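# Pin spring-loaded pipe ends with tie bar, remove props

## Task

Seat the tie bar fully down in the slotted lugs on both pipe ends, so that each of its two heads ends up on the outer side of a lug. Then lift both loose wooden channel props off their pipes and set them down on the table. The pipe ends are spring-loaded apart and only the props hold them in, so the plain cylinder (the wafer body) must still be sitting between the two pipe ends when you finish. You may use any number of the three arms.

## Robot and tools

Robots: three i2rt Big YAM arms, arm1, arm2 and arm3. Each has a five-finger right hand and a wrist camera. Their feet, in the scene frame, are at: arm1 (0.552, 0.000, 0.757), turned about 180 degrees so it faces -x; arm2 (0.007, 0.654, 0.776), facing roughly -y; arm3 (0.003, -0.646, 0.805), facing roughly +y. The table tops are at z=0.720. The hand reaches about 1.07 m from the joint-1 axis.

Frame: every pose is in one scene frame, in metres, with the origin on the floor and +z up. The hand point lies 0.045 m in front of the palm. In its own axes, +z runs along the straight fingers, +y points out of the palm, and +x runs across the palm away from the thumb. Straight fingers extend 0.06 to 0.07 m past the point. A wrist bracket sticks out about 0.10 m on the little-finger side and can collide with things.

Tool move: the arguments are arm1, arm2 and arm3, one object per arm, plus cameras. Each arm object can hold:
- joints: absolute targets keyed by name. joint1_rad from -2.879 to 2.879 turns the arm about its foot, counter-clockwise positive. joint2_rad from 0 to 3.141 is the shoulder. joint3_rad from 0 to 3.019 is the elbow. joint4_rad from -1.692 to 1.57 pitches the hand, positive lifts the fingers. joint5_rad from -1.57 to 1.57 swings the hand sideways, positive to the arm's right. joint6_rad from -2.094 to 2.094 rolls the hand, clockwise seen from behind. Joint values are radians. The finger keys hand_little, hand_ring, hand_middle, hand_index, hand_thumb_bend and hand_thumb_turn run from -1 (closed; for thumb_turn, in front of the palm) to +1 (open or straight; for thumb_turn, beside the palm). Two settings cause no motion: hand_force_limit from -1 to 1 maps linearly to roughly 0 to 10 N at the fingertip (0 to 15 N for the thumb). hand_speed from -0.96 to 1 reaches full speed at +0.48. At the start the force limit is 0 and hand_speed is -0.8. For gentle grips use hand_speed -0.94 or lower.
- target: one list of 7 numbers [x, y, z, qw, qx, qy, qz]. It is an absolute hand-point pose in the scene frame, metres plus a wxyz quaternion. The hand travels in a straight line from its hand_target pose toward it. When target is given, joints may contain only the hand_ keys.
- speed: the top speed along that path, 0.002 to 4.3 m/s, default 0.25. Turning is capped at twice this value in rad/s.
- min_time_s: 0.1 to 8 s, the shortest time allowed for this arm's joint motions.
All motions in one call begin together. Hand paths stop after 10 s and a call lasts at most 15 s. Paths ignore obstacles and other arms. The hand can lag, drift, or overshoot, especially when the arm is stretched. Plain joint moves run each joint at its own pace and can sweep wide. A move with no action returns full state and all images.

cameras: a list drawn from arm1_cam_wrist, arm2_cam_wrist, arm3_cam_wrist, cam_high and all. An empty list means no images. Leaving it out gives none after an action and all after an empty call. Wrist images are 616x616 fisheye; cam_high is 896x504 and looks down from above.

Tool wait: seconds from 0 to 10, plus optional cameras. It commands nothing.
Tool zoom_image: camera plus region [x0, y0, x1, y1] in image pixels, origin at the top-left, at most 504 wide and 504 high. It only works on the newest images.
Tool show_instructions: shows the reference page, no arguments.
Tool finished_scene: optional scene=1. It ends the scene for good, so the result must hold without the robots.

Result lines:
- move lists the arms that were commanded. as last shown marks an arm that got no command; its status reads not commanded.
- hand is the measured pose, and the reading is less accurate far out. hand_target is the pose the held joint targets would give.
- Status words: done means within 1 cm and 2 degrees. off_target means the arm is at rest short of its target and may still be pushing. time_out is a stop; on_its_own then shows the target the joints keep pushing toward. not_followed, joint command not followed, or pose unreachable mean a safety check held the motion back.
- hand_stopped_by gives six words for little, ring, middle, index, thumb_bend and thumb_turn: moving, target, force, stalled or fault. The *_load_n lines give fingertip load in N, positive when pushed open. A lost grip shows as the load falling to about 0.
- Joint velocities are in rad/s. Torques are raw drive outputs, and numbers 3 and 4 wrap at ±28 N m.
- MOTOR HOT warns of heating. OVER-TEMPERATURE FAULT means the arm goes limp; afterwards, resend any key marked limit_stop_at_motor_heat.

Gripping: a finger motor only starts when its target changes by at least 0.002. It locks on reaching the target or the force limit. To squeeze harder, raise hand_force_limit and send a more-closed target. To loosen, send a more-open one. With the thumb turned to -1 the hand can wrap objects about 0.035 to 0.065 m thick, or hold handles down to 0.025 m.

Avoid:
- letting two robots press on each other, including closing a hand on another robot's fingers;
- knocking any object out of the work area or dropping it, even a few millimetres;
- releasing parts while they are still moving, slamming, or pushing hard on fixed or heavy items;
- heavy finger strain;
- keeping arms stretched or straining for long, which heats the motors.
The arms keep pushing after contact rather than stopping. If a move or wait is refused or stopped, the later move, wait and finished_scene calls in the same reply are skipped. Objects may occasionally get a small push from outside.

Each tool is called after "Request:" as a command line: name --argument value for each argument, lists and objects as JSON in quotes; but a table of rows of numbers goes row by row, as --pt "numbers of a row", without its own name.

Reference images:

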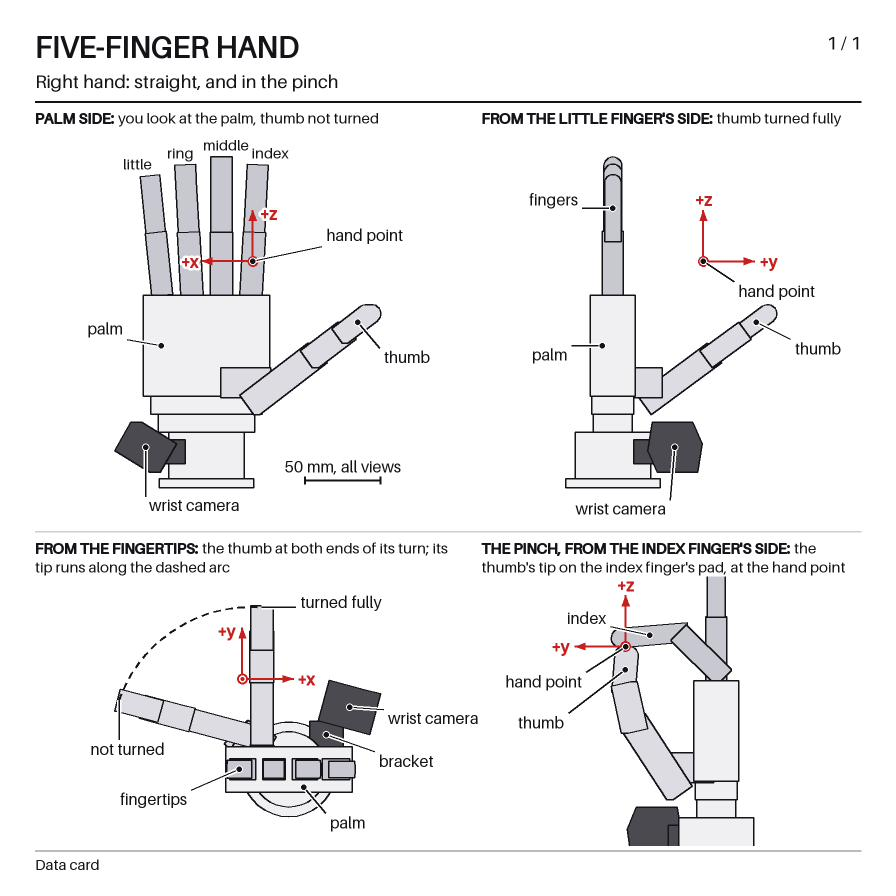

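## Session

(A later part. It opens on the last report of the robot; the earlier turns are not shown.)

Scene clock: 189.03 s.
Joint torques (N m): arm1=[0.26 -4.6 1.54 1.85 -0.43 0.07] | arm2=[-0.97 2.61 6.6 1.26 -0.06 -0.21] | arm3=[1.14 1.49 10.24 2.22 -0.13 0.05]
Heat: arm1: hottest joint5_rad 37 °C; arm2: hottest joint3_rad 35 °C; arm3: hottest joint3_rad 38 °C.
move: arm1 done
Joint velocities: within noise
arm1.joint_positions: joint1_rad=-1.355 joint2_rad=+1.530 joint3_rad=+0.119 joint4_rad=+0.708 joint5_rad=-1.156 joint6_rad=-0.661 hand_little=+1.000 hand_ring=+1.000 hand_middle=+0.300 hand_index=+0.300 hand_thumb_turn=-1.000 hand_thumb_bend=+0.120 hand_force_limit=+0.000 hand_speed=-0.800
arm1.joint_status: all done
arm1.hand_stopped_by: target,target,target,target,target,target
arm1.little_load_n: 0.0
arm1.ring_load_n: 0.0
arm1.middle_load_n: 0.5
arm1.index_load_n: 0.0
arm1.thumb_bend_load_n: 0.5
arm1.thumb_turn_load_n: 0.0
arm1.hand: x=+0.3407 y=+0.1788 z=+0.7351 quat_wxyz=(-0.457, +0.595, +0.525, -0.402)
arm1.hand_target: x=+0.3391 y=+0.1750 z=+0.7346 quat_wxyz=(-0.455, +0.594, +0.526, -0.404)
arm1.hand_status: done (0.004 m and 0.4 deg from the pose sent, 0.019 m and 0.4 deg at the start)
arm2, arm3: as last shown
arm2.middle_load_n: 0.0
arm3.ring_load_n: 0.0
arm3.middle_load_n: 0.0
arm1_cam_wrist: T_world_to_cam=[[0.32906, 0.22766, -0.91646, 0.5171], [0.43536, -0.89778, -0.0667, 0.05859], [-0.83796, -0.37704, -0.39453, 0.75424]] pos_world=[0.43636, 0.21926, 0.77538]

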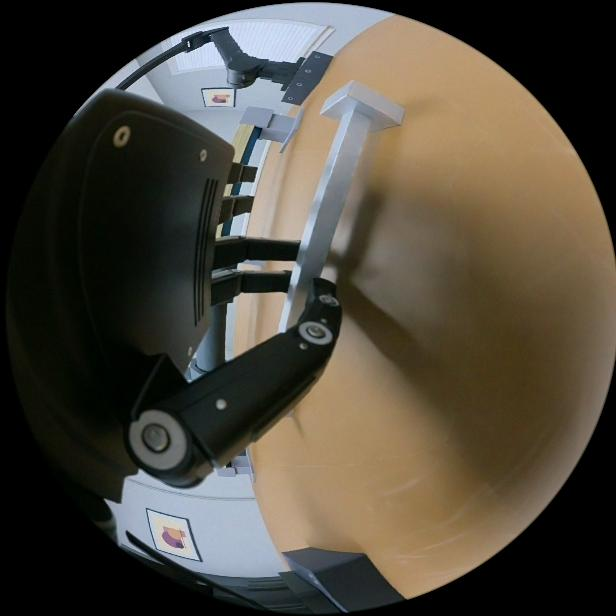

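Request:
move --arm1 '{"joints":{"hand_index":-0.15,"hand_middle":-0.15,"hand_speed":-0.88,"hand_force_limit":-0.5}}' --cameras '["arm1_cam_wrist"]'

Request:
zoom_image --camera "arm1_cam_wrist" --region '[200, 200, 440, 400]'

Scene clock: 192.50 s.
Joint torques (N m): arm1=[0.03 -4.84 1.5 1.69 -0.42 0.08] | arm2=[-0.91 2.61 6.6 1.26 -0.05 -0.21] | arm3=[1.08 1.44 10.24 2.21 -0.13 0.05]
Heat: arm1: hottest joint5_rad 37 °C; arm2: hottest joint3_rad 35 °C; arm3: hottest joint3_rad 38 °C.
move: arm1 off_target
Joint velocities: within noise
arm1.joint_positions: joint1_rad=-1.353 joint2_rad=+1.531 joint3_rad=+0.119 joint4_rad=+0.711 joint5_rad=-1.156 joint6_rad=-0.658 hand_little=+1.000 hand_ring=+1.000 hand_middle=-0.077 hand_index=-0.077 hand_thumb_turn=-1.000 hand_thumb_bend=+0.120 hand_force_limit=-0.500 hand_speed=-0.880
arm1.joint_status: hand_middle off_target (ended at -0.077, target -0.150); hand_index off_target (ended at -0.077, target -0.150); the others done
arm1.hand_stopped_by: target,target,force,force,target,target
arm1.little_load_n: 0.0
arm1.ring_load_n: 0.0
arm1.middle_load_n: 3.5
arm1.index_load_n: 3.0
arm1.thumb_bend_load_n: 0.5
arm1.thumb_turn_load_n: 0.0
arm1.hand: x=+0.3403 y=+0.1789 z=+0.7354 quat_wxyz=(-0.457, +0.595, +0.525, -0.402)
arm1.hand_target: x=+0.3392 y=+0.1750 z=+0.7345 quat_wxyz=(-0.455, +0.594, +0.526, -0.404)
arm1.hand_status: not commanded
arm2, arm3: as last shown
arm1_cam_wrist: T_world_to_cam=[[0.32799, 0.229, -0.91651, 0.5176], [0.43611, -0.89731, -0.06813, 0.05955], [-0.83799, -0.37735, -0.39418, 0.75382]] pos_world=[0.43596, 0.21936, 0.77558]

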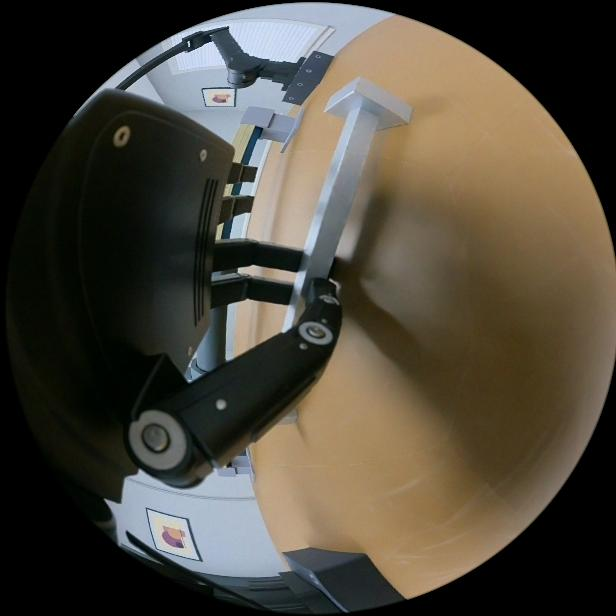

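Scaled by 2.100 from the camera's image (finer frame: 880x880).

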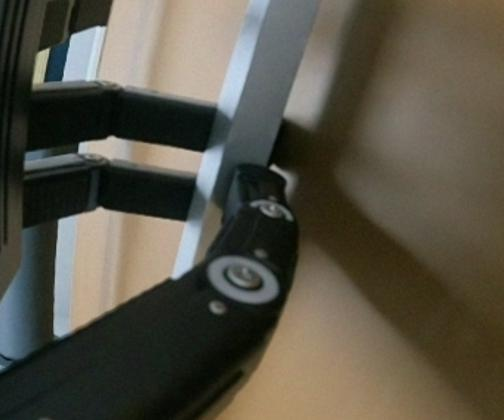

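Request:
move --arm1 '{"joints":{"hand_thumb_bend":-0.1,"hand_speed":-0.9,"hand_force_limit":-0.5}}' --cameras '["arm1_cam_wrist"]'

Request:
zoom_image --camera "arm1_cam_wrist" --region '[200, 200, 440, 400]'

Scene clock: 198.30 s.
Joint torques (N m): arm1=[0.15 -4.95 1.51 1.72 -0.43 0.08] | arm2=[-0.91 2.55 6.6 1.26 -0.06 -0.21] | arm3=[1.08 1.44 10.24 2.21 -0.14 0.05]
Heat: arm1: hottest joint5_rad 37 °C; arm2: hottest joint3_rad 35 °C; arm3: hottest joint3_rad 38 °C.
move: arm1 off_target
Joint velocities: arm1=[within noise] | arm2=[within noise] | arm3=[-0.015 0.015 -0.007 -0.012 -0.007 -0.154]
arm1.joint_positions: joint1_rad=-1.353 joint2_rad=+1.531 joint3_rad=+0.119 joint4_rad=+0.711 joint5_rad=-1.156 joint6_rad=-0.658 hand_little=+1.000 hand_ring=+1.000 hand_middle=-0.077 hand_index=-0.077 hand_thumb_turn=-1.000 hand_thumb_bend=+0.090 hand_force_limit=-0.500 hand_speed=-0.900
arm1.joint_status: hand_thumb_bend off_target (ended at +0.090, target -0.100); the others done
arm1.hand_stopped_by: target,target,force,force,force,target
arm1.little_load_n: 0.0
arm1.ring_load_n: 0.0
arm1.middle_load_n: 3.5
arm1.index_load_n: 3.0
arm1.thumb_bend_load_n: 3.5
arm1.thumb_turn_load_n: 0.0
arm1.hand: x=+0.3403 y=+0.1789 z=+0.7354 quat_wxyz=(-0.457, +0.595, +0.525, -0.402)
arm1.hand_target: x=+0.3392 y=+0.1750 z=+0.7345 quat_wxyz=(-0.455, +0.594, +0.526, -0.404)
arm1.hand_status: not commanded
arm2, arm3: as last shown
arm1_cam_wrist: T_world_to_cam=[[0.32799, 0.229, -0.91651, 0.5176], [0.43611, -0.89731, -0.06813, 0.05955], [-0.83799, -0.37735, -0.39418, 0.75382]] pos_world=[0.43596, 0.21936, 0.77558]

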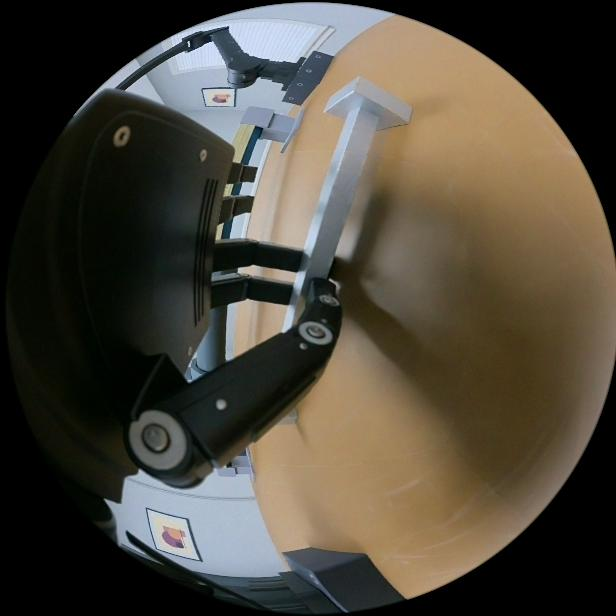

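Scaled by 2.100 from the camera's image (finer frame: 880x880).

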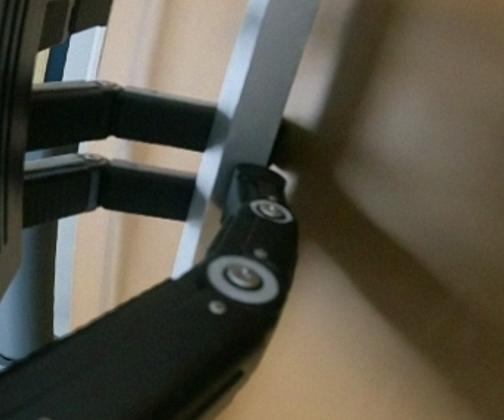

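Request:
move --arm1 '{"joints":{"hand_thumb_bend":-0.25,"hand_index":-0.35,"hand_middle":-0.35,"hand_speed":-0.92,"hand_force_limit":-0.1}}'

Request:
move --arm1 '{"target":[0.339,0.175,0.765,0.4555,-0.594,-0.5263,0.404],"speed":0.03}' --cameras '["arm1_cam_wrist"]'

Request:
zoom_image --camera "arm1_cam_wrist" --region '[200, 60, 440, 400]'

Scene clock: 203.13 s.
Joint torques (N m): arm1=[-0.03 -4.78 1.5 1.7 -0.43 0.07] | arm2=[-0.91 2.61 6.6 1.26 -0.06 -0.2] | arm3=[1.08 1.49 10.25 2.22 -0.13 0.05]
Heat: arm1: hottest joint5_rad 36 °C; arm2: hottest joint3_rad 35 °C; arm3: hottest joint3_rad 38 °C.
move: arm1 off_target
Joint velocities: within noise
arm1.joint_positions: joint1_rad=-1.353 joint2_rad=+1.531 joint3_rad=+0.119 joint4_rad=+0.711 joint5_rad=-1.156 joint6_rad=-0.658 hand_little=+1.000 hand_ring=+1.000 hand_middle=-0.082 hand_index=-0.090 hand_thumb_turn=-1.000 hand_thumb_bend=+0.065 hand_force_limit=-0.100 hand_speed=-0.920
arm1.joint_status: hand_middle off_target (ended at -0.082, target -0.350); hand_index off_target (ended at -0.090, target -0.350); hand_thumb_bend off_target (ended at +0.065, target -0.250); the others done
arm1.hand_stopped_by: target,target,force,force,force,target
arm1.little_load_n: 0.0
arm1.ring_load_n: 0.0
arm1.middle_load_n: 5.0
arm1.index_load_n: 5.0
arm1.thumb_bend_load_n: 6.5
arm1.thumb_turn_load_n: 0.0
arm1.hand: x=+0.3403 y=+0.1788 z=+0.7354 quat_wxyz=(-0.457, +0.595, +0.525, -0.402)
arm1.hand_target: x=+0.3392 y=+0.1750 z=+0.7345 quat_wxyz=(-0.455, +0.594, +0.526, -0.404)
arm1.hand_status: not commanded
arm2.joint_positions: joint1_rad=+0.009 joint2_rad=+0.628 joint3_rad=+1.368 joint4_rad=-1.392 joint5_rad=-0.176 joint6_rad=-1.168 hand_little=+1.000 hand_ring=+1.000 hand_middle=+1.000 hand_index=+1.000 hand_thumb_turn=-1.000 hand_thumb_bend=+1.000 hand_force_limit=+0.000 hand_speed=-0.800
arm2.joint_status: not commanded
arm2.hand_stopped_by: target,target,target,target,target,target
arm2.little_load_n: 0.0
arm2.ring_load_n: 0.0
arm2.middle_load_n: 0.0
arm2.index_load_n: 0.0
arm2.thumb_bend_load_n: 0.0
arm2.thumb_turn_load_n: 0.0
arm2.hand: x=-0.0117 y=+0.4335 z=+1.2358 quat_wxyz=(+0.182, +0.513, -0.731, +0.413)
arm2.hand_target: x=-0.0149 y=+0.4345 z=+1.2330 quat_wxyz=(+0.183, +0.513, -0.734, +0.405)
arm2.hand_status: not commanded
arm3: as last shown
pictures: none

Scene clock: 204.83 s.
Joint torques (N m): arm1=[-0.09 -4.95 4.46 0.96 -0.62 0.08] | arm2=[-0.91 2.55 6.6 1.26 -0.05 -0.21] | arm3=[1.08 1.49 10.24 2.21 -0.13 0.05]
Heat: arm1: hottest joint5_rad 36 °C; arm2: hottest joint3_rad 35 °C; arm3: hottest joint3_rad 38 °C.
move: arm1 done
Joint velocities: within noise
arm1.joint_positions: joint1_rad=-1.353 joint2_rad=+1.290 joint3_rad=+0.119 joint4_rad=+0.465 joint5_rad=-1.150 joint6_rad=-0.655 hand_little=+1.000 hand_ring=+1.000 hand_middle=-0.082 hand_index=-0.090 hand_thumb_turn=-1.000 hand_thumb_bend=+0.065 hand_force_limit=-0.100 hand_speed=-0.920
arm1.joint_status: not commanded
arm1.hand_stopped_by: target,target,force,force,force,target
arm1.little_load_n: 0.0
arm1.ring_load_n: 0.0
arm1.middle_load_n: 5.5
arm1.index_load_n: 5.0
arm1.thumb_bend_load_n: 4.5
arm1.thumb_turn_load_n: 0.0
arm1.hand: x=+0.3417 y=+0.1744 z=+0.7613 quat_wxyz=(-0.455, +0.599, +0.523, -0.402)
arm1.hand_target: x=+0.3390 y=+0.1750 z=+0.7650 quat_wxyz=(-0.455, +0.594, +0.526, -0.404)
arm1.hand_status: done (0.005 m and 0.7 deg from the pose sent, 0.030 m and 0.3 deg at the start)
arm2, arm3: as last shown
arm2.thumb_bend_load_n: -0.5
arm2.thumb_turn_load_n: 0.5
arm1_cam_wrist: T_world_to_cam=[[0.33293, 0.21987, -0.91696, 0.54222], [0.43205, -0.89992, -0.05891, 0.05157], [-0.83815, -0.37656, -0.39461, 0.76367]] pos_world=[0.43726, 0.21476, 0.80158]

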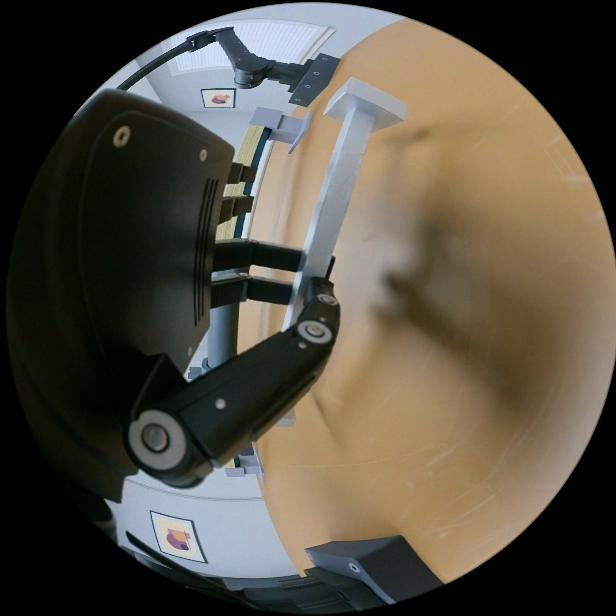

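Scaled by 1.482 from the camera's image (finer frame: 880x880).

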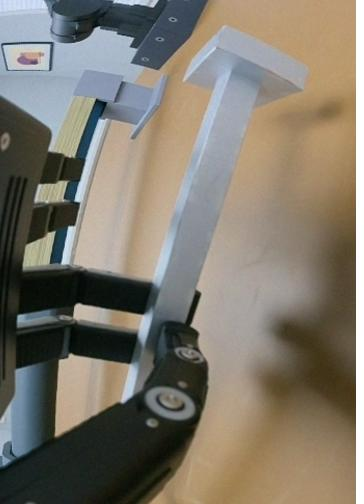

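Request:
move --arm1 '{"target":[0.33,0.185,0.95,0.4555,-0.594,-0.5263,0.404],"speed":0.12}' --cameras '["cam_high"]'

Request:
zoom_image --camera "cam_high" --region '[340, 90, 500, 290]'

Scene clock: 221.70 s.
Joint torques (N m): arm1=[-0.26 -2.08 14.37 0.96 -0.72 -0.01] | arm2=[-0.91 2.61 6.61 1.26 -0.06 -0.21] | arm3=[1.14 1.49 10.24 2.21 -0.13 0.05]
Heat: arm1: hottest joint5_rad 36 °C; arm2: hottest joint2_rad 34 °C; arm3: hottest joint3_rad 38 °C.
move: arm1 off_target
Joint velocities: within noise
arm1.joint_positions: joint1_rad=-1.317 joint2_rad=+0.671 joint3_rad=+0.413 joint4_rad=-0.453 joint5_rad=-1.122 joint6_rad=-0.595 hand_little=+1.000 hand_ring=+1.000 hand_middle=-0.082 hand_index=-0.090 hand_thumb_turn=-1.000 hand_thumb_bend=+0.065 hand_force_limit=-0.100 hand_speed=-0.920
arm1.joint_status: not commanded
arm1.hand_stopped_by: target,target,force,force,force,target
arm1.little_load_n: 0.0
arm1.ring_load_n: 0.0
arm1.middle_load_n: 5.5
arm1.index_load_n: 5.0
arm1.thumb_bend_load_n: 4.5
arm1.thumb_turn_load_n: 0.0
arm1.hand: x=+0.3352 y=+0.1722 z=+0.9198 quat_wxyz=(-0.434, +0.615, +0.513, -0.413)
arm1.hand_target: x=+0.3307 y=+0.1837 z=+0.9497 quat_wxyz=(-0.456, +0.594, +0.526, -0.404)
arm1.hand_status: off_target (0.033 m and 3.9 deg from the pose sent, 0.189 m and 0.7 deg at the start)
arm2, arm3: as last shown
arm2.thumb_bend_load_n: 0.0
arm2.thumb_turn_load_n: 0.0

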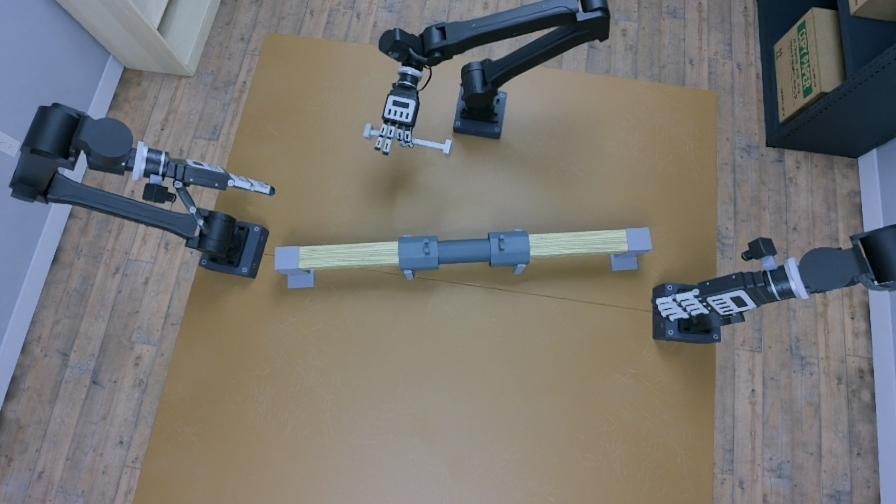

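Scaled by 2.520 from the camera's image (finer frame: 1280x720).

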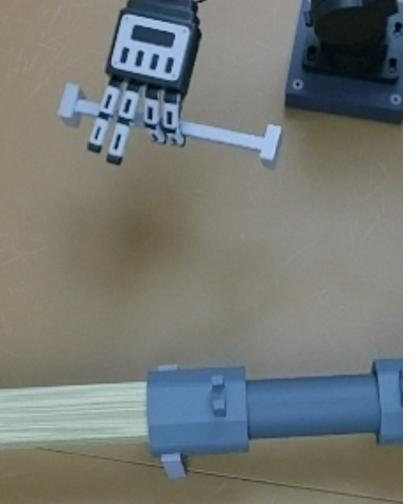

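Request:
move --arm1 '{"target":[0.20,0.20,1.0,0.4555,-0.594,-0.5263,0.404],"speed":0.15}'

Scene clock: 228.03 s.
Joint torques (N m): arm1=[-0.09 -4.13 14.98 2.5 -0.26 0.15] | arm2=[-0.97 2.55 6.6 1.26 -0.05 -0.21] | arm3=[1.08 1.44 10.25 2.21 -0.13 0.05]
Heat: arm1: hottest joint5_rad 36 °C; arm2: hottest joint2_rad 34 °C; arm3: hottest joint3_rad 38 °C.
move: arm1 off_target
Joint velocities: within noise
arm1.joint_positions: joint1_rad=-0.862 joint2_rad=+0.876 joint3_rad=+0.576 joint4_rad=-0.150 joint5_rad=-0.720 joint6_rad=-0.249 hand_little=+1.000 hand_ring=+1.000 hand_middle=-0.082 hand_index=-0.090 hand_thumb_turn=-1.000 hand_thumb_bend=+0.065 hand_force_limit=-0.100 hand_speed=-0.920
arm1.joint_status: not commanded
arm1.hand_stopped_by: target,target,force,force,force,target
arm1.little_load_n: 0.0
arm1.ring_load_n: 0.0
arm1.middle_load_n: 5.5
arm1.index_load_n: 5.0
arm1.thumb_bend_load_n: 4.5
arm1.thumb_turn_load_n: 0.0
arm1.hand: x=+0.2179 y=+0.1863 z=+0.9587 quat_wxyz=(-0.420, +0.622, +0.526, -0.400)
arm1.hand_target: x=+0.2031 y=+0.1978 z=+1.0002 quat_wxyz=(-0.455, +0.594, +0.526, -0.404)
arm1.hand_status: off_target (0.047 m and 5.1 deg from the pose sent, 0.160 m and 3.9 deg at the start)
arm2, arm3: as last shown
pictures: none

Request:
move --arm1 '{"target":[0.08,-0.01,1.02,0.3994,-0.5205,-0.5986,0.4593],"speed":0.15}' --cameras '["cam_high","arm1_cam_wrist","arm2_cam_wrist","arm3_cam_wrist"]'

Request:
zoom_image --camera "cam_high" --region '[360, 150, 560, 300]'

Scene clock: 235.40 s.
Joint torques (N m): arm1=[-0.21 -5.54 15.51 2.84 -0.02 0.1] | arm2=[-0.91 2.61 6.6 1.26 -0.06 -0.2] | arm3=[1.08 1.49 10.25 2.21 -0.13 0.06]
Heat: arm1: hottest joint3_rad 36 °C; arm2: hottest joint2_rad 34 °C; arm3: hottest joint3_rad 38 °C.
move: arm1 off_target
Joint velocities: within noise
arm1.joint_positions: joint1_rad=-0.134 joint2_rad=+0.969 joint3_rad=+0.659 joint4_rad=-0.071 joint5_rad=-0.279 joint6_rad=-0.087 hand_little=+1.000 hand_ring=+1.000 hand_middle=-0.082 hand_index=-0.090 hand_thumb_turn=-1.000 hand_thumb_bend=+0.065 hand_force_limit=-0.100 hand_speed=-0.920
arm1.joint_status: not commanded
arm1.hand_stopped_by: target,target,force,force,force,target
arm1.little_load_n: 0.0
arm1.ring_load_n: 0.0
arm1.middle_load_n: 5.5
arm1.index_load_n: 5.0
arm1.thumb_bend_load_n: 4.5
arm1.thumb_turn_load_n: 0.0
arm1.hand: x=+0.1062 y=-0.0101 z=+0.9696 quat_wxyz=(-0.366, +0.545, +0.617, -0.433)
arm1.hand_target: x=+0.0849 y=-0.0101 z=+1.0204 quat_wxyz=(-0.399, +0.521, +0.599, -0.460)
arm1.hand_status: off_target (0.057 m and 6.0 deg from the pose sent, 0.248 m and 16.0 deg at the start)
arm2: as last shown
arm2.ring_load_n: -0.5
arm2.thumb_turn_load_n: 0.5
arm3.joint_positions: joint1_rad=+0.279 joint2_rad=+0.644 joint3_rad=+1.339 joint4_rad=-1.467 joint5_rad=+0.019 joint6_rad=-1.163 hand_little=+1.000 hand_ring=+1.000 hand_middle=+1.000 hand_index=+1.000 hand_thumb_turn=+1.000 hand_thumb_bend=+1.000 hand_force_limit=+0.000 hand_speed=-0.800
arm3.joint_status: not commanded
arm3.hand_stopped_by: target,target,target,target,target,target
arm3.little_load_n: 0.0
arm3.ring_load_n: 0.5
arm3.middle_load_n: 0.0
arm3.index_load_n: 0.0
arm3.thumb_bend_load_n: 0.0
arm3.thumb_turn_load_n: 0.0
arm3.hand: x=-0.0179 y=-0.4331 z=+1.2372 quat_wxyz=(-0.353, +0.679, +0.622, +0.163)
arm3.hand_target: x=-0.0181 y=-0.4322 z=+1.2492 quat_wxyz=(-0.366, +0.675, +0.618, +0.168)
arm3.hand_status: not commanded
pictures: arm1_cam_wrist, arm2_cam_wrist, arm3_cam_wrist, cam_high
arm1_cam_wrist: T_world_to_cam=[[0.35129, 0.29893, -0.88726, 0.8223], [0.65867, -0.7524, 0.0073, -0.08728], [-0.66539, -0.58697, -0.46121, 0.62306]] pos_world=[0.1832, 0.05424, 1.01759]
arm2_cam_wrist: T_world_to_cam=[[-0.97983, 0.00864, -0.19963, 0.22671], [0.07977, 0.93291, -0.35117, 0.02856], [0.1832, -0.36001, -0.91478, 1.40456]] pos_world=[-0.03746, 0.47706, 1.34016]

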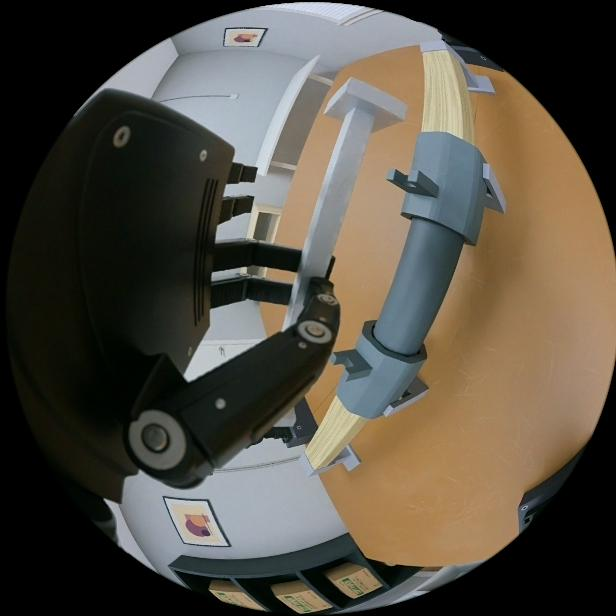

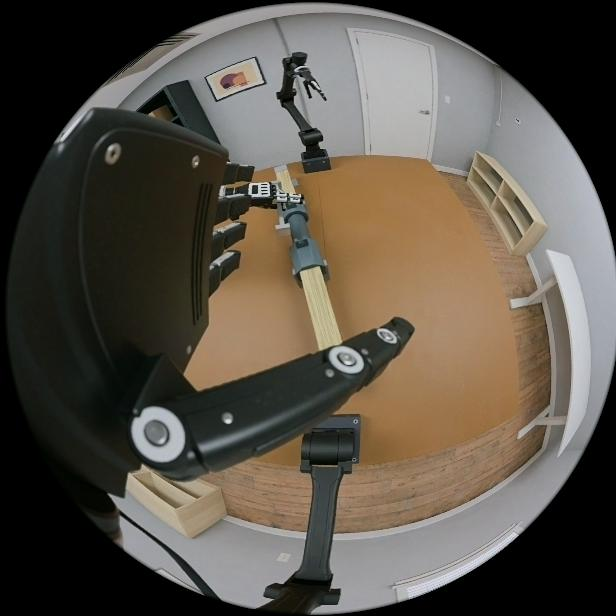

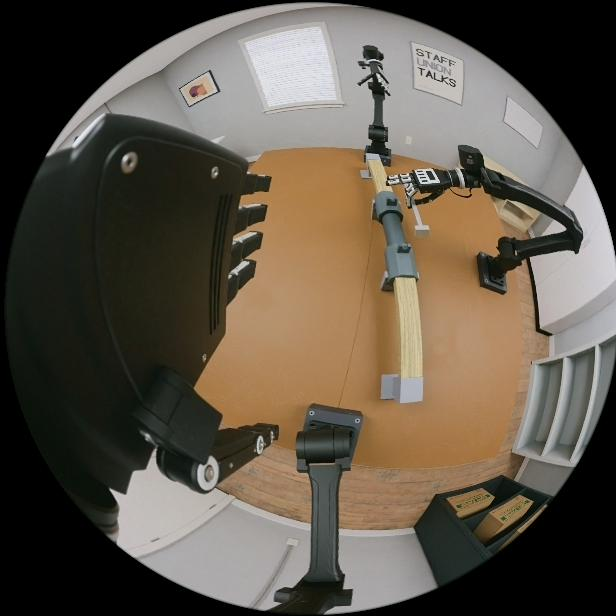

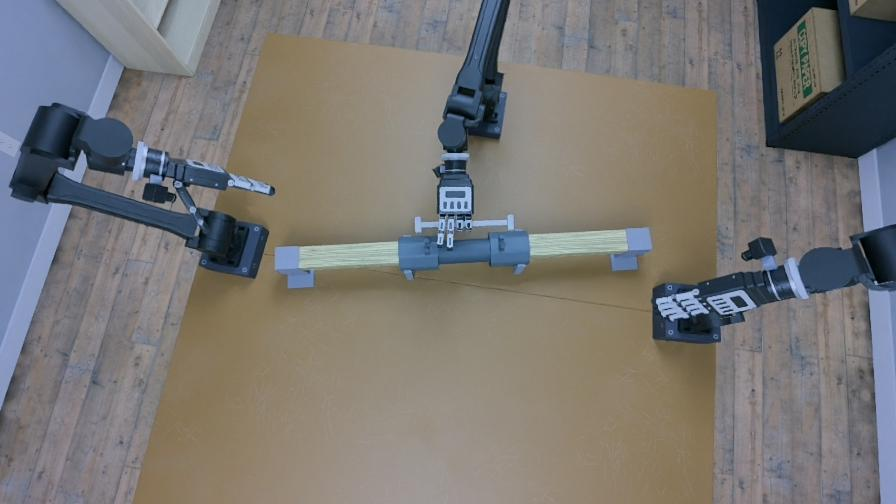

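Scaled by 2.520 from the camera's image (finer frame: 1280x720).

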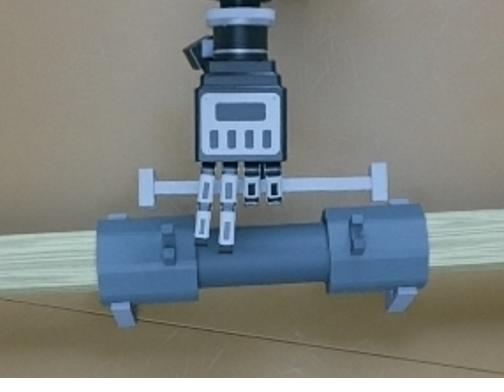

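Request:
zoom_image --camera "arm1_cam_wrist" --region '[370, 120, 520, 270]'

Request:
zoom_image --camera "arm1_cam_wrist" --region '[300, 300, 450, 450]'

Request:
zoom_image --camera "cam_high" --region '[390, 210, 540, 290]'

Scaled by 3.360 from the camera's image (finer frame: 880x880).

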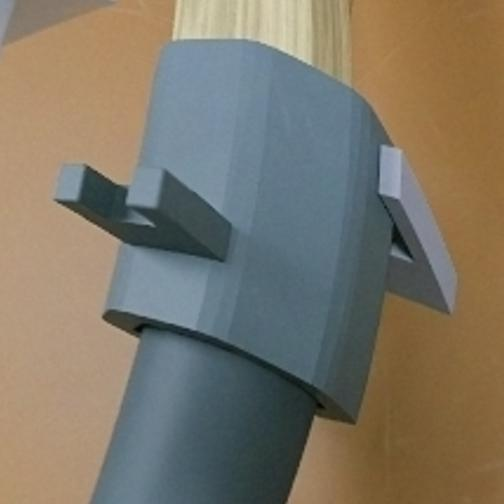

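Scaled by 3.360 from the camera's image (finer frame: 880x880).

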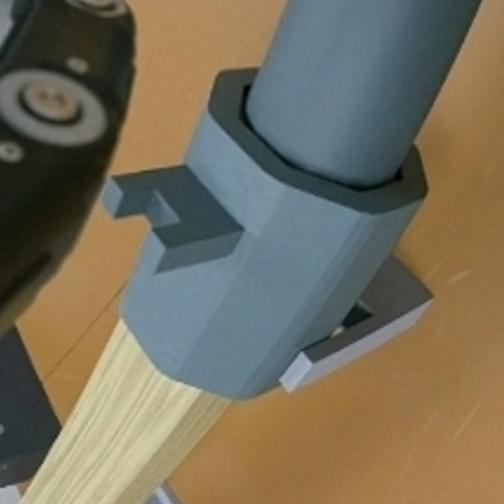

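Scaled by 3.360 from the camera's image (finer frame: 1280x720).

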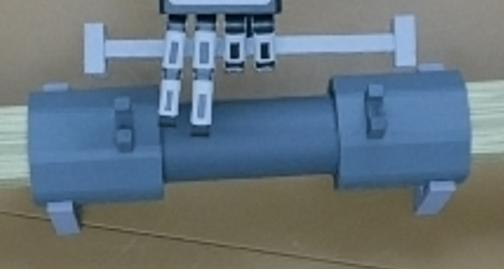

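Request:
move --arm1 '{"target":[0.057,-0.017,0.99,0.4261,-0.4883,-0.5843,0.4884],"speed":0.1}' --cameras '["cam_high","arm1_cam_wrist"]'

Request:
zoom_image --camera "cam_high" --region '[390, 210, 540, 290]'

Scene clock: 266.03 s.
Joint torques (N m): arm1=[0.09 -7.12 9.18 2.92 -0.15 0.12] | arm2=[-0.97 2.61 6.6 1.26 -0.05 -0.2] | arm3=[1.08 1.44 10.24 2.19 -0.13 0.05]
Heat: arm1: hottest joint3_rad 41 °C; arm2: hottest joint3_rad 34 °C; arm3: hottest joint3_rad 39 °C.
move: arm1 off_target
Joint velocities: within noise
arm1.joint_positions: joint1_rad=-0.119 joint2_rad=+1.088 joint3_rad=+0.641 joint4_rad=+0.230 joint5_rad=-0.279 joint6_rad=-0.079 hand_little=+1.000 hand_ring=+1.000 hand_middle=-0.082 hand_index=-0.090 hand_thumb_turn=-1.000 hand_thumb_bend=+0.065 hand_force_limit=-0.100 hand_speed=-0.920
arm1.joint_status: not commanded
arm1.hand_stopped_by: target,target,force,force,force,target
arm1.little_load_n: 0.0
arm1.ring_load_n: 0.0
arm1.middle_load_n: 5.5
arm1.index_load_n: 5.0
arm1.thumb_bend_load_n: 4.5
arm1.thumb_turn_load_n: 0.0
arm1.hand: x=+0.0614 y=-0.0114 z=+0.9741 quat_wxyz=(-0.416, +0.502, +0.593, -0.473)
arm1.hand_target: x=+0.0575 y=-0.0170 z=+0.9899 quat_wxyz=(-0.426, +0.488, +0.585, -0.488)
arm1.hand_status: off_target (0.017 m and 2.8 deg from the pose sent, 0.054 m and 12.0 deg at the start)
arm2, arm3: as last shown
arm2.ring_load_n: 0.0
arm2.thumb_turn_load_n: 0.0
arm3.ring_load_n: 0.0
pictures: arm1_cam_wrist, cam_high
arm1_cam_wrist: T_world_to_cam=[[0.20094, 0.31758, -0.9267, 0.89018], [0.66033, -0.74268, -0.11133, 0.05679], [-0.72359, -0.58956, -0.35894, 0.49863]] pos_world=[0.14443, 0.05344, 1.01023]

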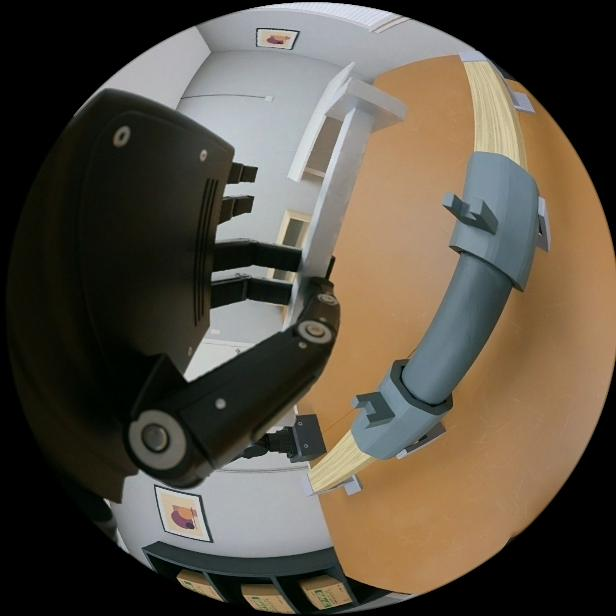

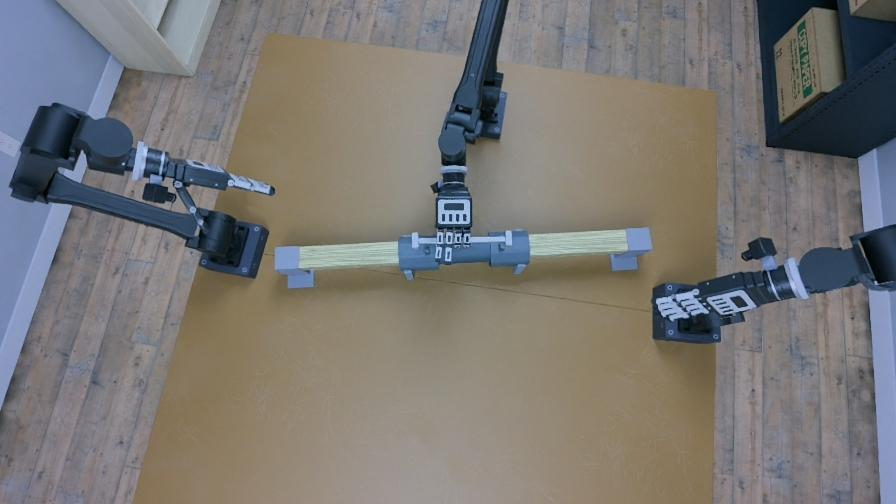

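Scaled by 3.360 from the camera's image (finer frame: 1280x720).

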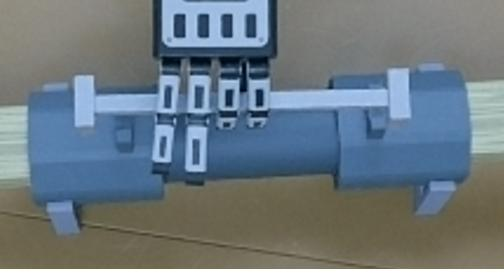

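Request:
move --arm1 '{"target":[0.0716,-0.024,0.951,0.4020,-0.4982,-0.5979,0.4825],"speed":0.08}' --cameras '["cam_high","arm1_cam_wrist"]'

Request:
zoom_image --camera "cam_high" --region '[390, 210, 540, 290]'

Request:
zoom_image --camera "arm1_cam_wrist" --region '[280, 60, 560, 440]'

Scene clock: 276.77 s.
Joint torques (N m): arm1=[0.15 -6.89 8.8 2.89 -0.24 0.11] | arm2=[-0.91 2.61 6.6 1.26 -0.05 -0.2] | arm3=[1.08 1.49 10.24 2.19 -0.13 0.06]
Heat: arm1: hottest joint3_rad 39 °C; arm2: hottest joint3_rad 34 °C; arm3: hottest joint3_rad 39 °C.
move: arm1 off_target
Joint velocities: within noise
arm1.joint_positions: joint1_rad=-0.115 joint2_rad=+1.104 joint3_rad=+0.577 joint4_rad=+0.259 joint5_rad=-0.293 joint6_rad=-0.077 hand_little=+1.000 hand_ring=+1.000 hand_middle=-0.082 hand_index=-0.090 hand_thumb_turn=-1.000 hand_thumb_bend=+0.065 hand_force_limit=-0.100 hand_speed=-0.920
arm1.joint_status: not commanded
arm1.hand_stopped_by: target,target,force,force,force,target
arm1.little_load_n: 0.0
arm1.ring_load_n: 0.0
arm1.middle_load_n: 5.5
arm1.index_load_n: 5.5
arm1.thumb_bend_load_n: 4.5
arm1.thumb_turn_load_n: 0.0
arm1.hand: x=+0.0767 y=-0.0180 z=+0.9373 quat_wxyz=(-0.394, +0.511, +0.605, -0.467)
arm1.hand_target: x=+0.0720 y=-0.0240 z=+0.9510 quat_wxyz=(-0.402, +0.498, +0.598, -0.482)
arm1.hand_status: off_target (0.016 m and 2.6 deg from the pose sent, 0.028 m and 2.0 deg at the start)
arm2, arm3: as last shown
arm3.thumb_turn_load_n: 0.5
pictures: arm1_cam_wrist, cam_high
arm1_cam_wrist: T_world_to_cam=[[0.24264, 0.31046, -0.9191, 0.84467], [0.6779, -0.73198, -0.06829, -0.00374], [-0.69396, -0.60649, -0.38807, 0.51722]] pos_world=[0.15651, 0.04871, 0.97679]

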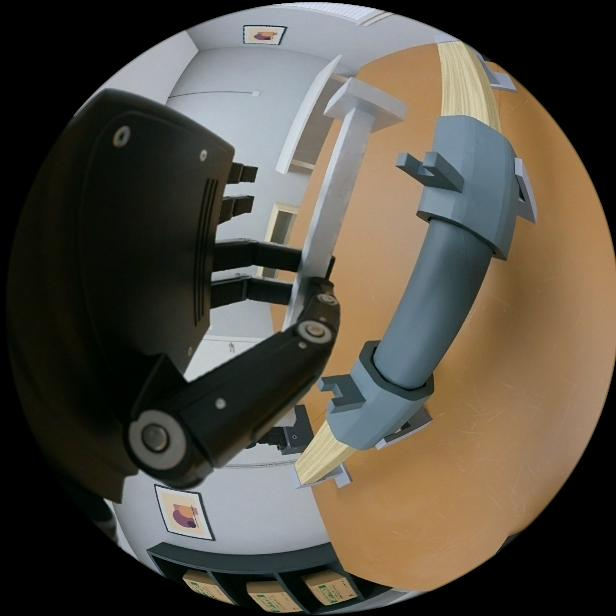

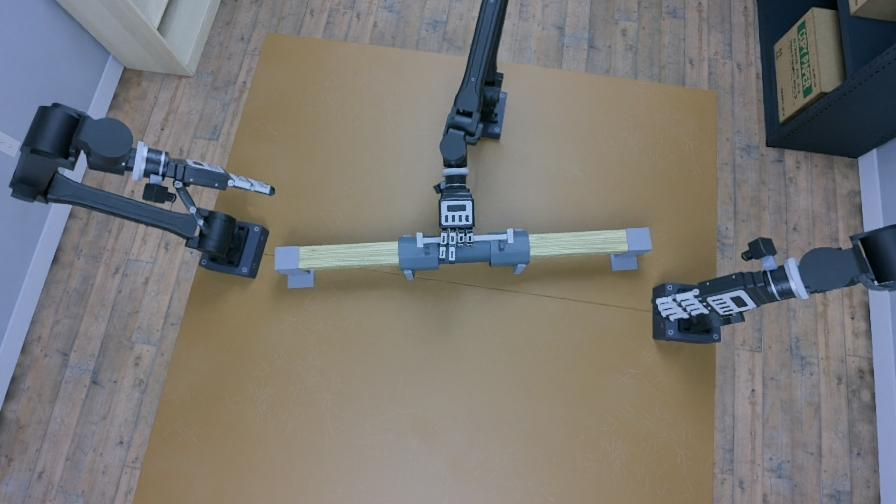

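Scaled by 3.360 from the camera's image (finer frame: 1280x720).

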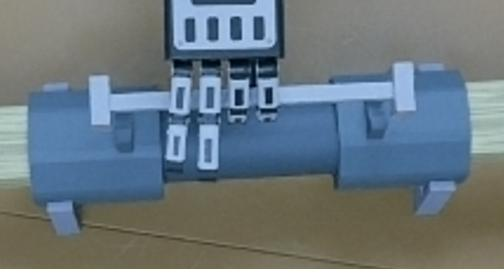

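Scaled by 1.326 from the camera's image (finer frame: 880x880).

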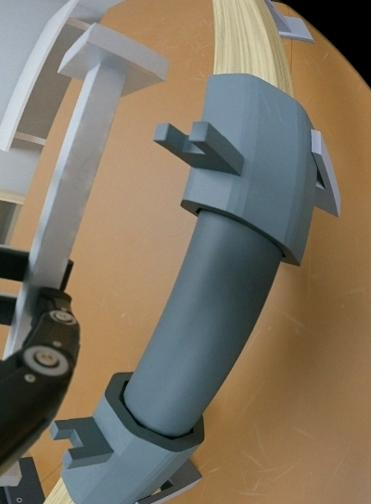

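Request:
move --arm1 '{"target":[0.0712,-0.0245,0.928,0.4020,-0.4982,-0.5979,0.4825],"speed":0.04}' --cameras '["cam_high","arm1_cam_wrist"]'

Request:
zoom_image --camera "cam_high" --region '[400, 215, 480, 265]'

Request:
zoom_image --camera "cam_high" --region '[460, 215, 540, 265]'

Request:
zoom_image --camera "arm1_cam_wrist" --region '[280, 60, 560, 440]'

Scene clock: 286.77 s.
Joint torques (N m): arm1=[0.21 -6.89 8.35 2.86 -0.16 0.11] | arm2=[-0.91 2.55 6.6 1.26 -0.06 -0.2] | arm3=[1.14 1.38 10.24 2.22 -0.13 0.06]
Heat: arm1: hottest joint3_rad 38 °C; arm2: hottest joint3_rad 34 °C; arm3: hottest joint3_rad 39 °C.
move: arm1 off_target
Joint velocities: within noise
arm1.joint_positions: joint1_rad=-0.114 joint2_rad=+1.152 joint3_rad=+0.541 joint4_rad=+0.345 joint5_rad=-0.293 joint6_rad=-0.077 hand_little=+1.000 hand_ring=+1.000 hand_middle=-0.082 hand_index=-0.090 hand_thumb_turn=-1.000 hand_thumb_bend=+0.065 hand_force_limit=-0.100 hand_speed=-0.920
arm1.joint_status: not commanded
arm1.hand_stopped_by: target,target,force,force,force,target
arm1.little_load_n: 0.0
arm1.ring_load_n: 0.0
arm1.middle_load_n: 5.5
arm1.index_load_n: 5.0
arm1.thumb_bend_load_n: 4.5
arm1.thumb_turn_load_n: 0.0
arm1.hand: x=+0.0761 y=-0.0187 z=+0.9157 quat_wxyz=(-0.394, +0.510, +0.605, -0.469)
arm1.hand_target: x=+0.0715 y=-0.0245 z=+0.9281 quat_wxyz=(-0.402, +0.498, +0.598, -0.482)
arm1.hand_status: off_target (0.014 m and 2.4 deg from the pose sent, 0.013 m and 2.6 deg at the start)
arm2, arm3: as last shown
arm3.thumb_turn_load_n: 0.0
pictures: arm1_cam_wrist, cam_high
arm1_cam_wrist: T_world_to_cam=[[0.23977, 0.31039, -0.91987, 0.82616], [0.67896, -0.73087, -0.06964, -0.00419], [-0.69392, -0.60786, -0.38598, 0.50605]] pos_world=[0.15591, 0.04811, 0.955]

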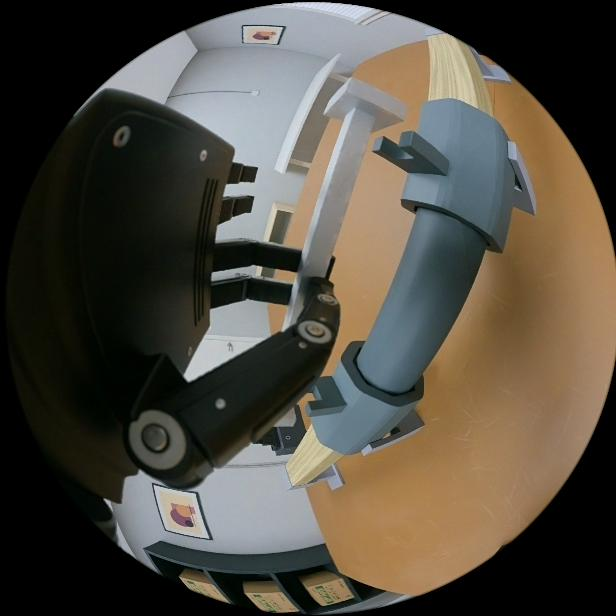

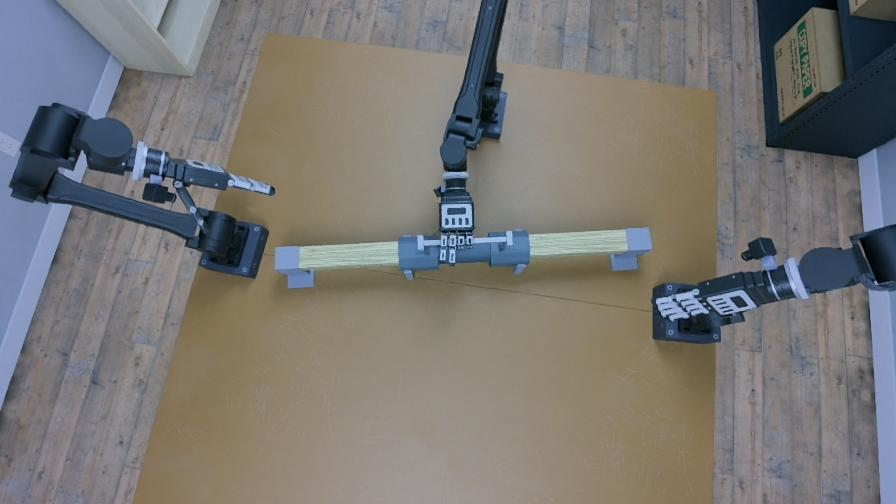

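Scaled by 6.300 from the camera's image (finer frame: 1280x720).

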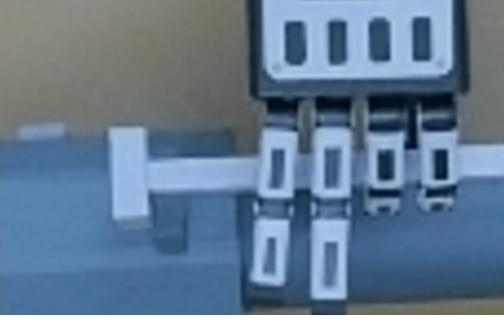

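Scaled by 6.300 from the camera's image (finer frame: 1280x720).

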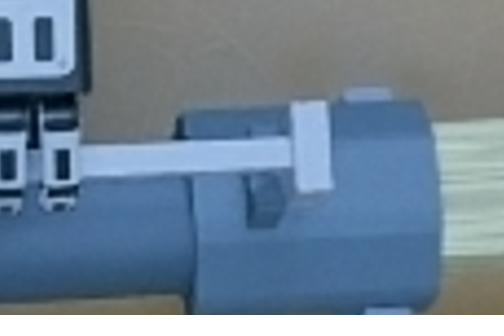

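Scaled by 1.326 from the camera's image (finer frame: 880x880).

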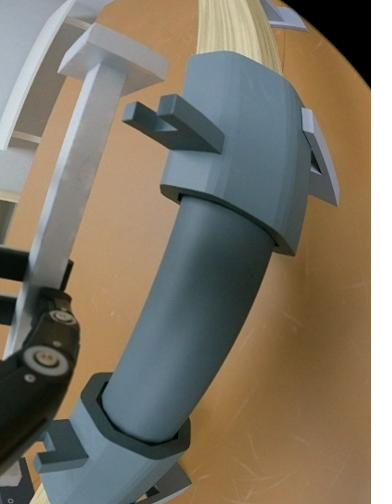

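Request:
move --arm3 '{"target":[0.11,-0.28,1.05,-0.353,0.679,0.622,0.163],"speed":0.2}' --arm2 '{"target":[0.045,0.26,1.06,0.182,0.512,-0.731,0.413],"speed":0.2,"joints":{"hand_thumb_turn":1}}' --cameras '["arm2_cam_wrist","arm3_cam_wrist"]'

Scene clock: 303.93 s.
Joint torques (N m): arm1=[0.26 -6.95 8.31 2.91 -0.16 0.12] | arm2=[0.56 -4.19 8.88 2.69 0.02 -0.03] | arm3=[0.38 -4.6 10.85 2.61 -0.53 -0.05]
Heat: arm1: hottest joint3_rad 37 °C; arm2: hottest joint3_rad 35 °C; arm3: hottest joint3_rad 39 °C.
move: arm2 done; arm3 off_target
Joint velocities: within noise
arm1: as last shown
arm1.index_load_n: 5.5
arm1.thumb_turn_load_n: 0.5
arm2.joint_positions: joint1_rad=+0.222 joint2_rad=+0.881 joint3_rad=+0.933 joint4_rad=-0.718 joint5_rad=-0.002 joint6_rad=-1.042 hand_little=+1.000 hand_ring=+1.000 hand_middle=+1.000 hand_index=+1.000 hand_thumb_turn=+1.000 hand_thumb_bend=+1.000 hand_force_limit=+0.000 hand_speed=-0.800
arm2.joint_status: all done
arm2.hand_stopped_by: target,target,target,target,target,target
arm2.little_load_n: 0.0
arm2.ring_load_n: -0.5
arm2.middle_load_n: 0.0
arm2.index_load_n: 0.0
arm2.thumb_bend_load_n: 0.0
arm2.thumb_turn_load_n: 0.0
arm2.hand: x=+0.0410 y=+0.2646 z=+1.0533 quat_wxyz=(+0.179, +0.516, -0.735, +0.401)
arm2.hand_target: x=+0.0450 y=+0.2602 z=+1.0599 quat_wxyz=(+0.182, +0.512, -0.731, +0.413)
arm2.hand_status: done (0.009 m and 1.5 deg from the pose sent, 0.253 m and 0.1 deg at the start)
arm3.joint_positions: joint1_rad=-0.399 joint2_rad=+0.913 joint3_rad=+0.911 joint4_rad=-0.925 joint5_rad=-0.451 joint6_rad=-1.665 hand_little=+1.000 hand_ring=+1.000 hand_middle=+1.000 hand_index=+1.000 hand_thumb_turn=+1.000 hand_thumb_bend=+1.000 hand_force_limit=+0.000 hand_speed=-0.800
arm3.joint_status: not commanded
arm3.hand_stopped_by: target,target,target,target,target,target
arm3.little_load_n: 0.0
arm3.ring_load_n: -0.5
arm3.middle_load_n: 0.0
arm3.index_load_n: 0.0
arm3.thumb_bend_load_n: 0.0
arm3.thumb_turn_load_n: 0.0
arm3.hand: x=+0.1047 y=-0.2867 z=+1.0391 quat_wxyz=(-0.345, +0.688, +0.621, +0.145)
arm3.hand_target: x=+0.1099 y=-0.2803 z=+1.0501 quat_wxyz=(-0.353, +0.679, +0.622, +0.163)
arm3.hand_status: off_target (0.014 m and 2.5 deg from the pose sent, 0.274 m and 0.1 deg at the start)
arm2_cam_wrist: T_world_to_cam=[[-0.9816, 0.01465, -0.1904, 0.23212], [0.07776, 0.9413, -0.32848, 0.0918], [0.17441, -0.33724, -0.92512, 1.1723]] pos_world=[0.01625, 0.30554, 1.15887]
arm3_cam_wrist: T_world_to_cam=[[0.96573, 0.2128, -0.14861, 0.11616], [0.17947, -0.9611, -0.20997, -0.07831], [-0.18751, 0.17611, -0.96635, 1.19043]] pos_world=[0.12509, -0.30962, 1.15119]

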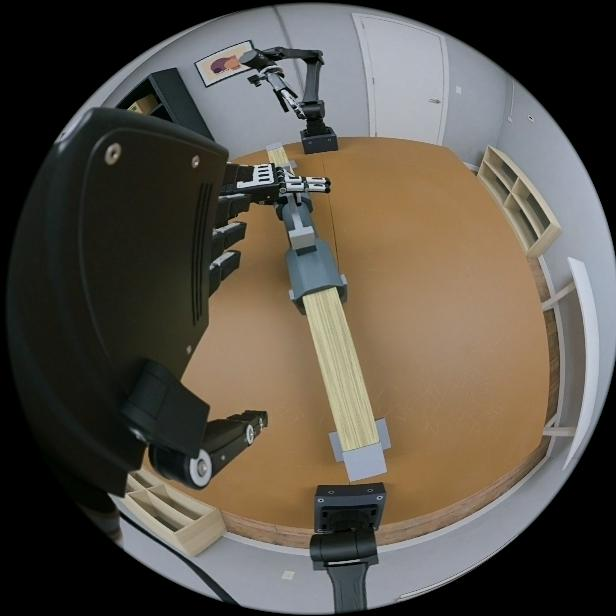

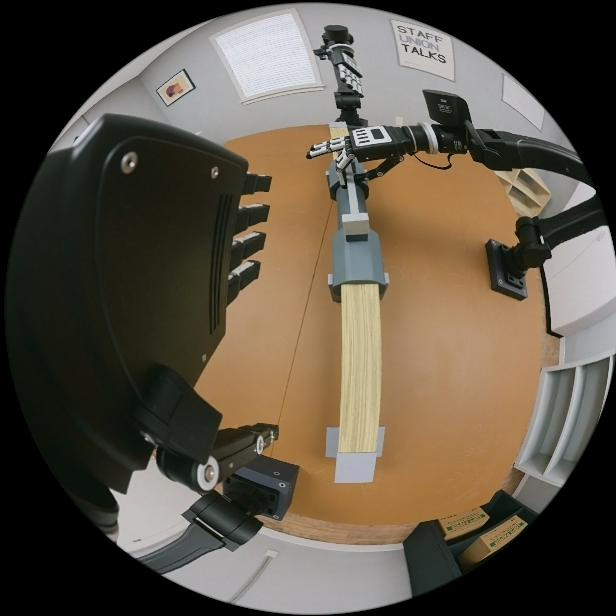

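Request:
zoom_image --camera "arm2_cam_wrist" --region '[260, 170, 360, 270]'

Request:
zoom_image --camera "arm3_cam_wrist" --region '[300, 150, 400, 250]'

Scaled by 5.040 from the camera's image (finer frame: 880x880).

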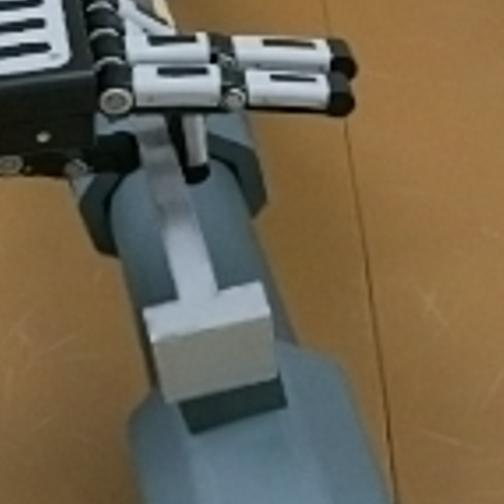

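Scaled by 5.040 from the camera's image (finer frame: 880x880).

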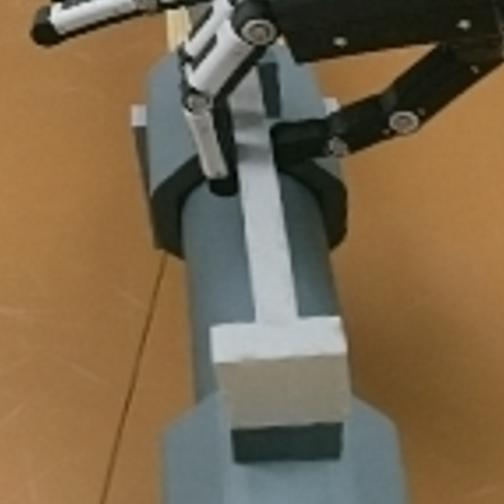

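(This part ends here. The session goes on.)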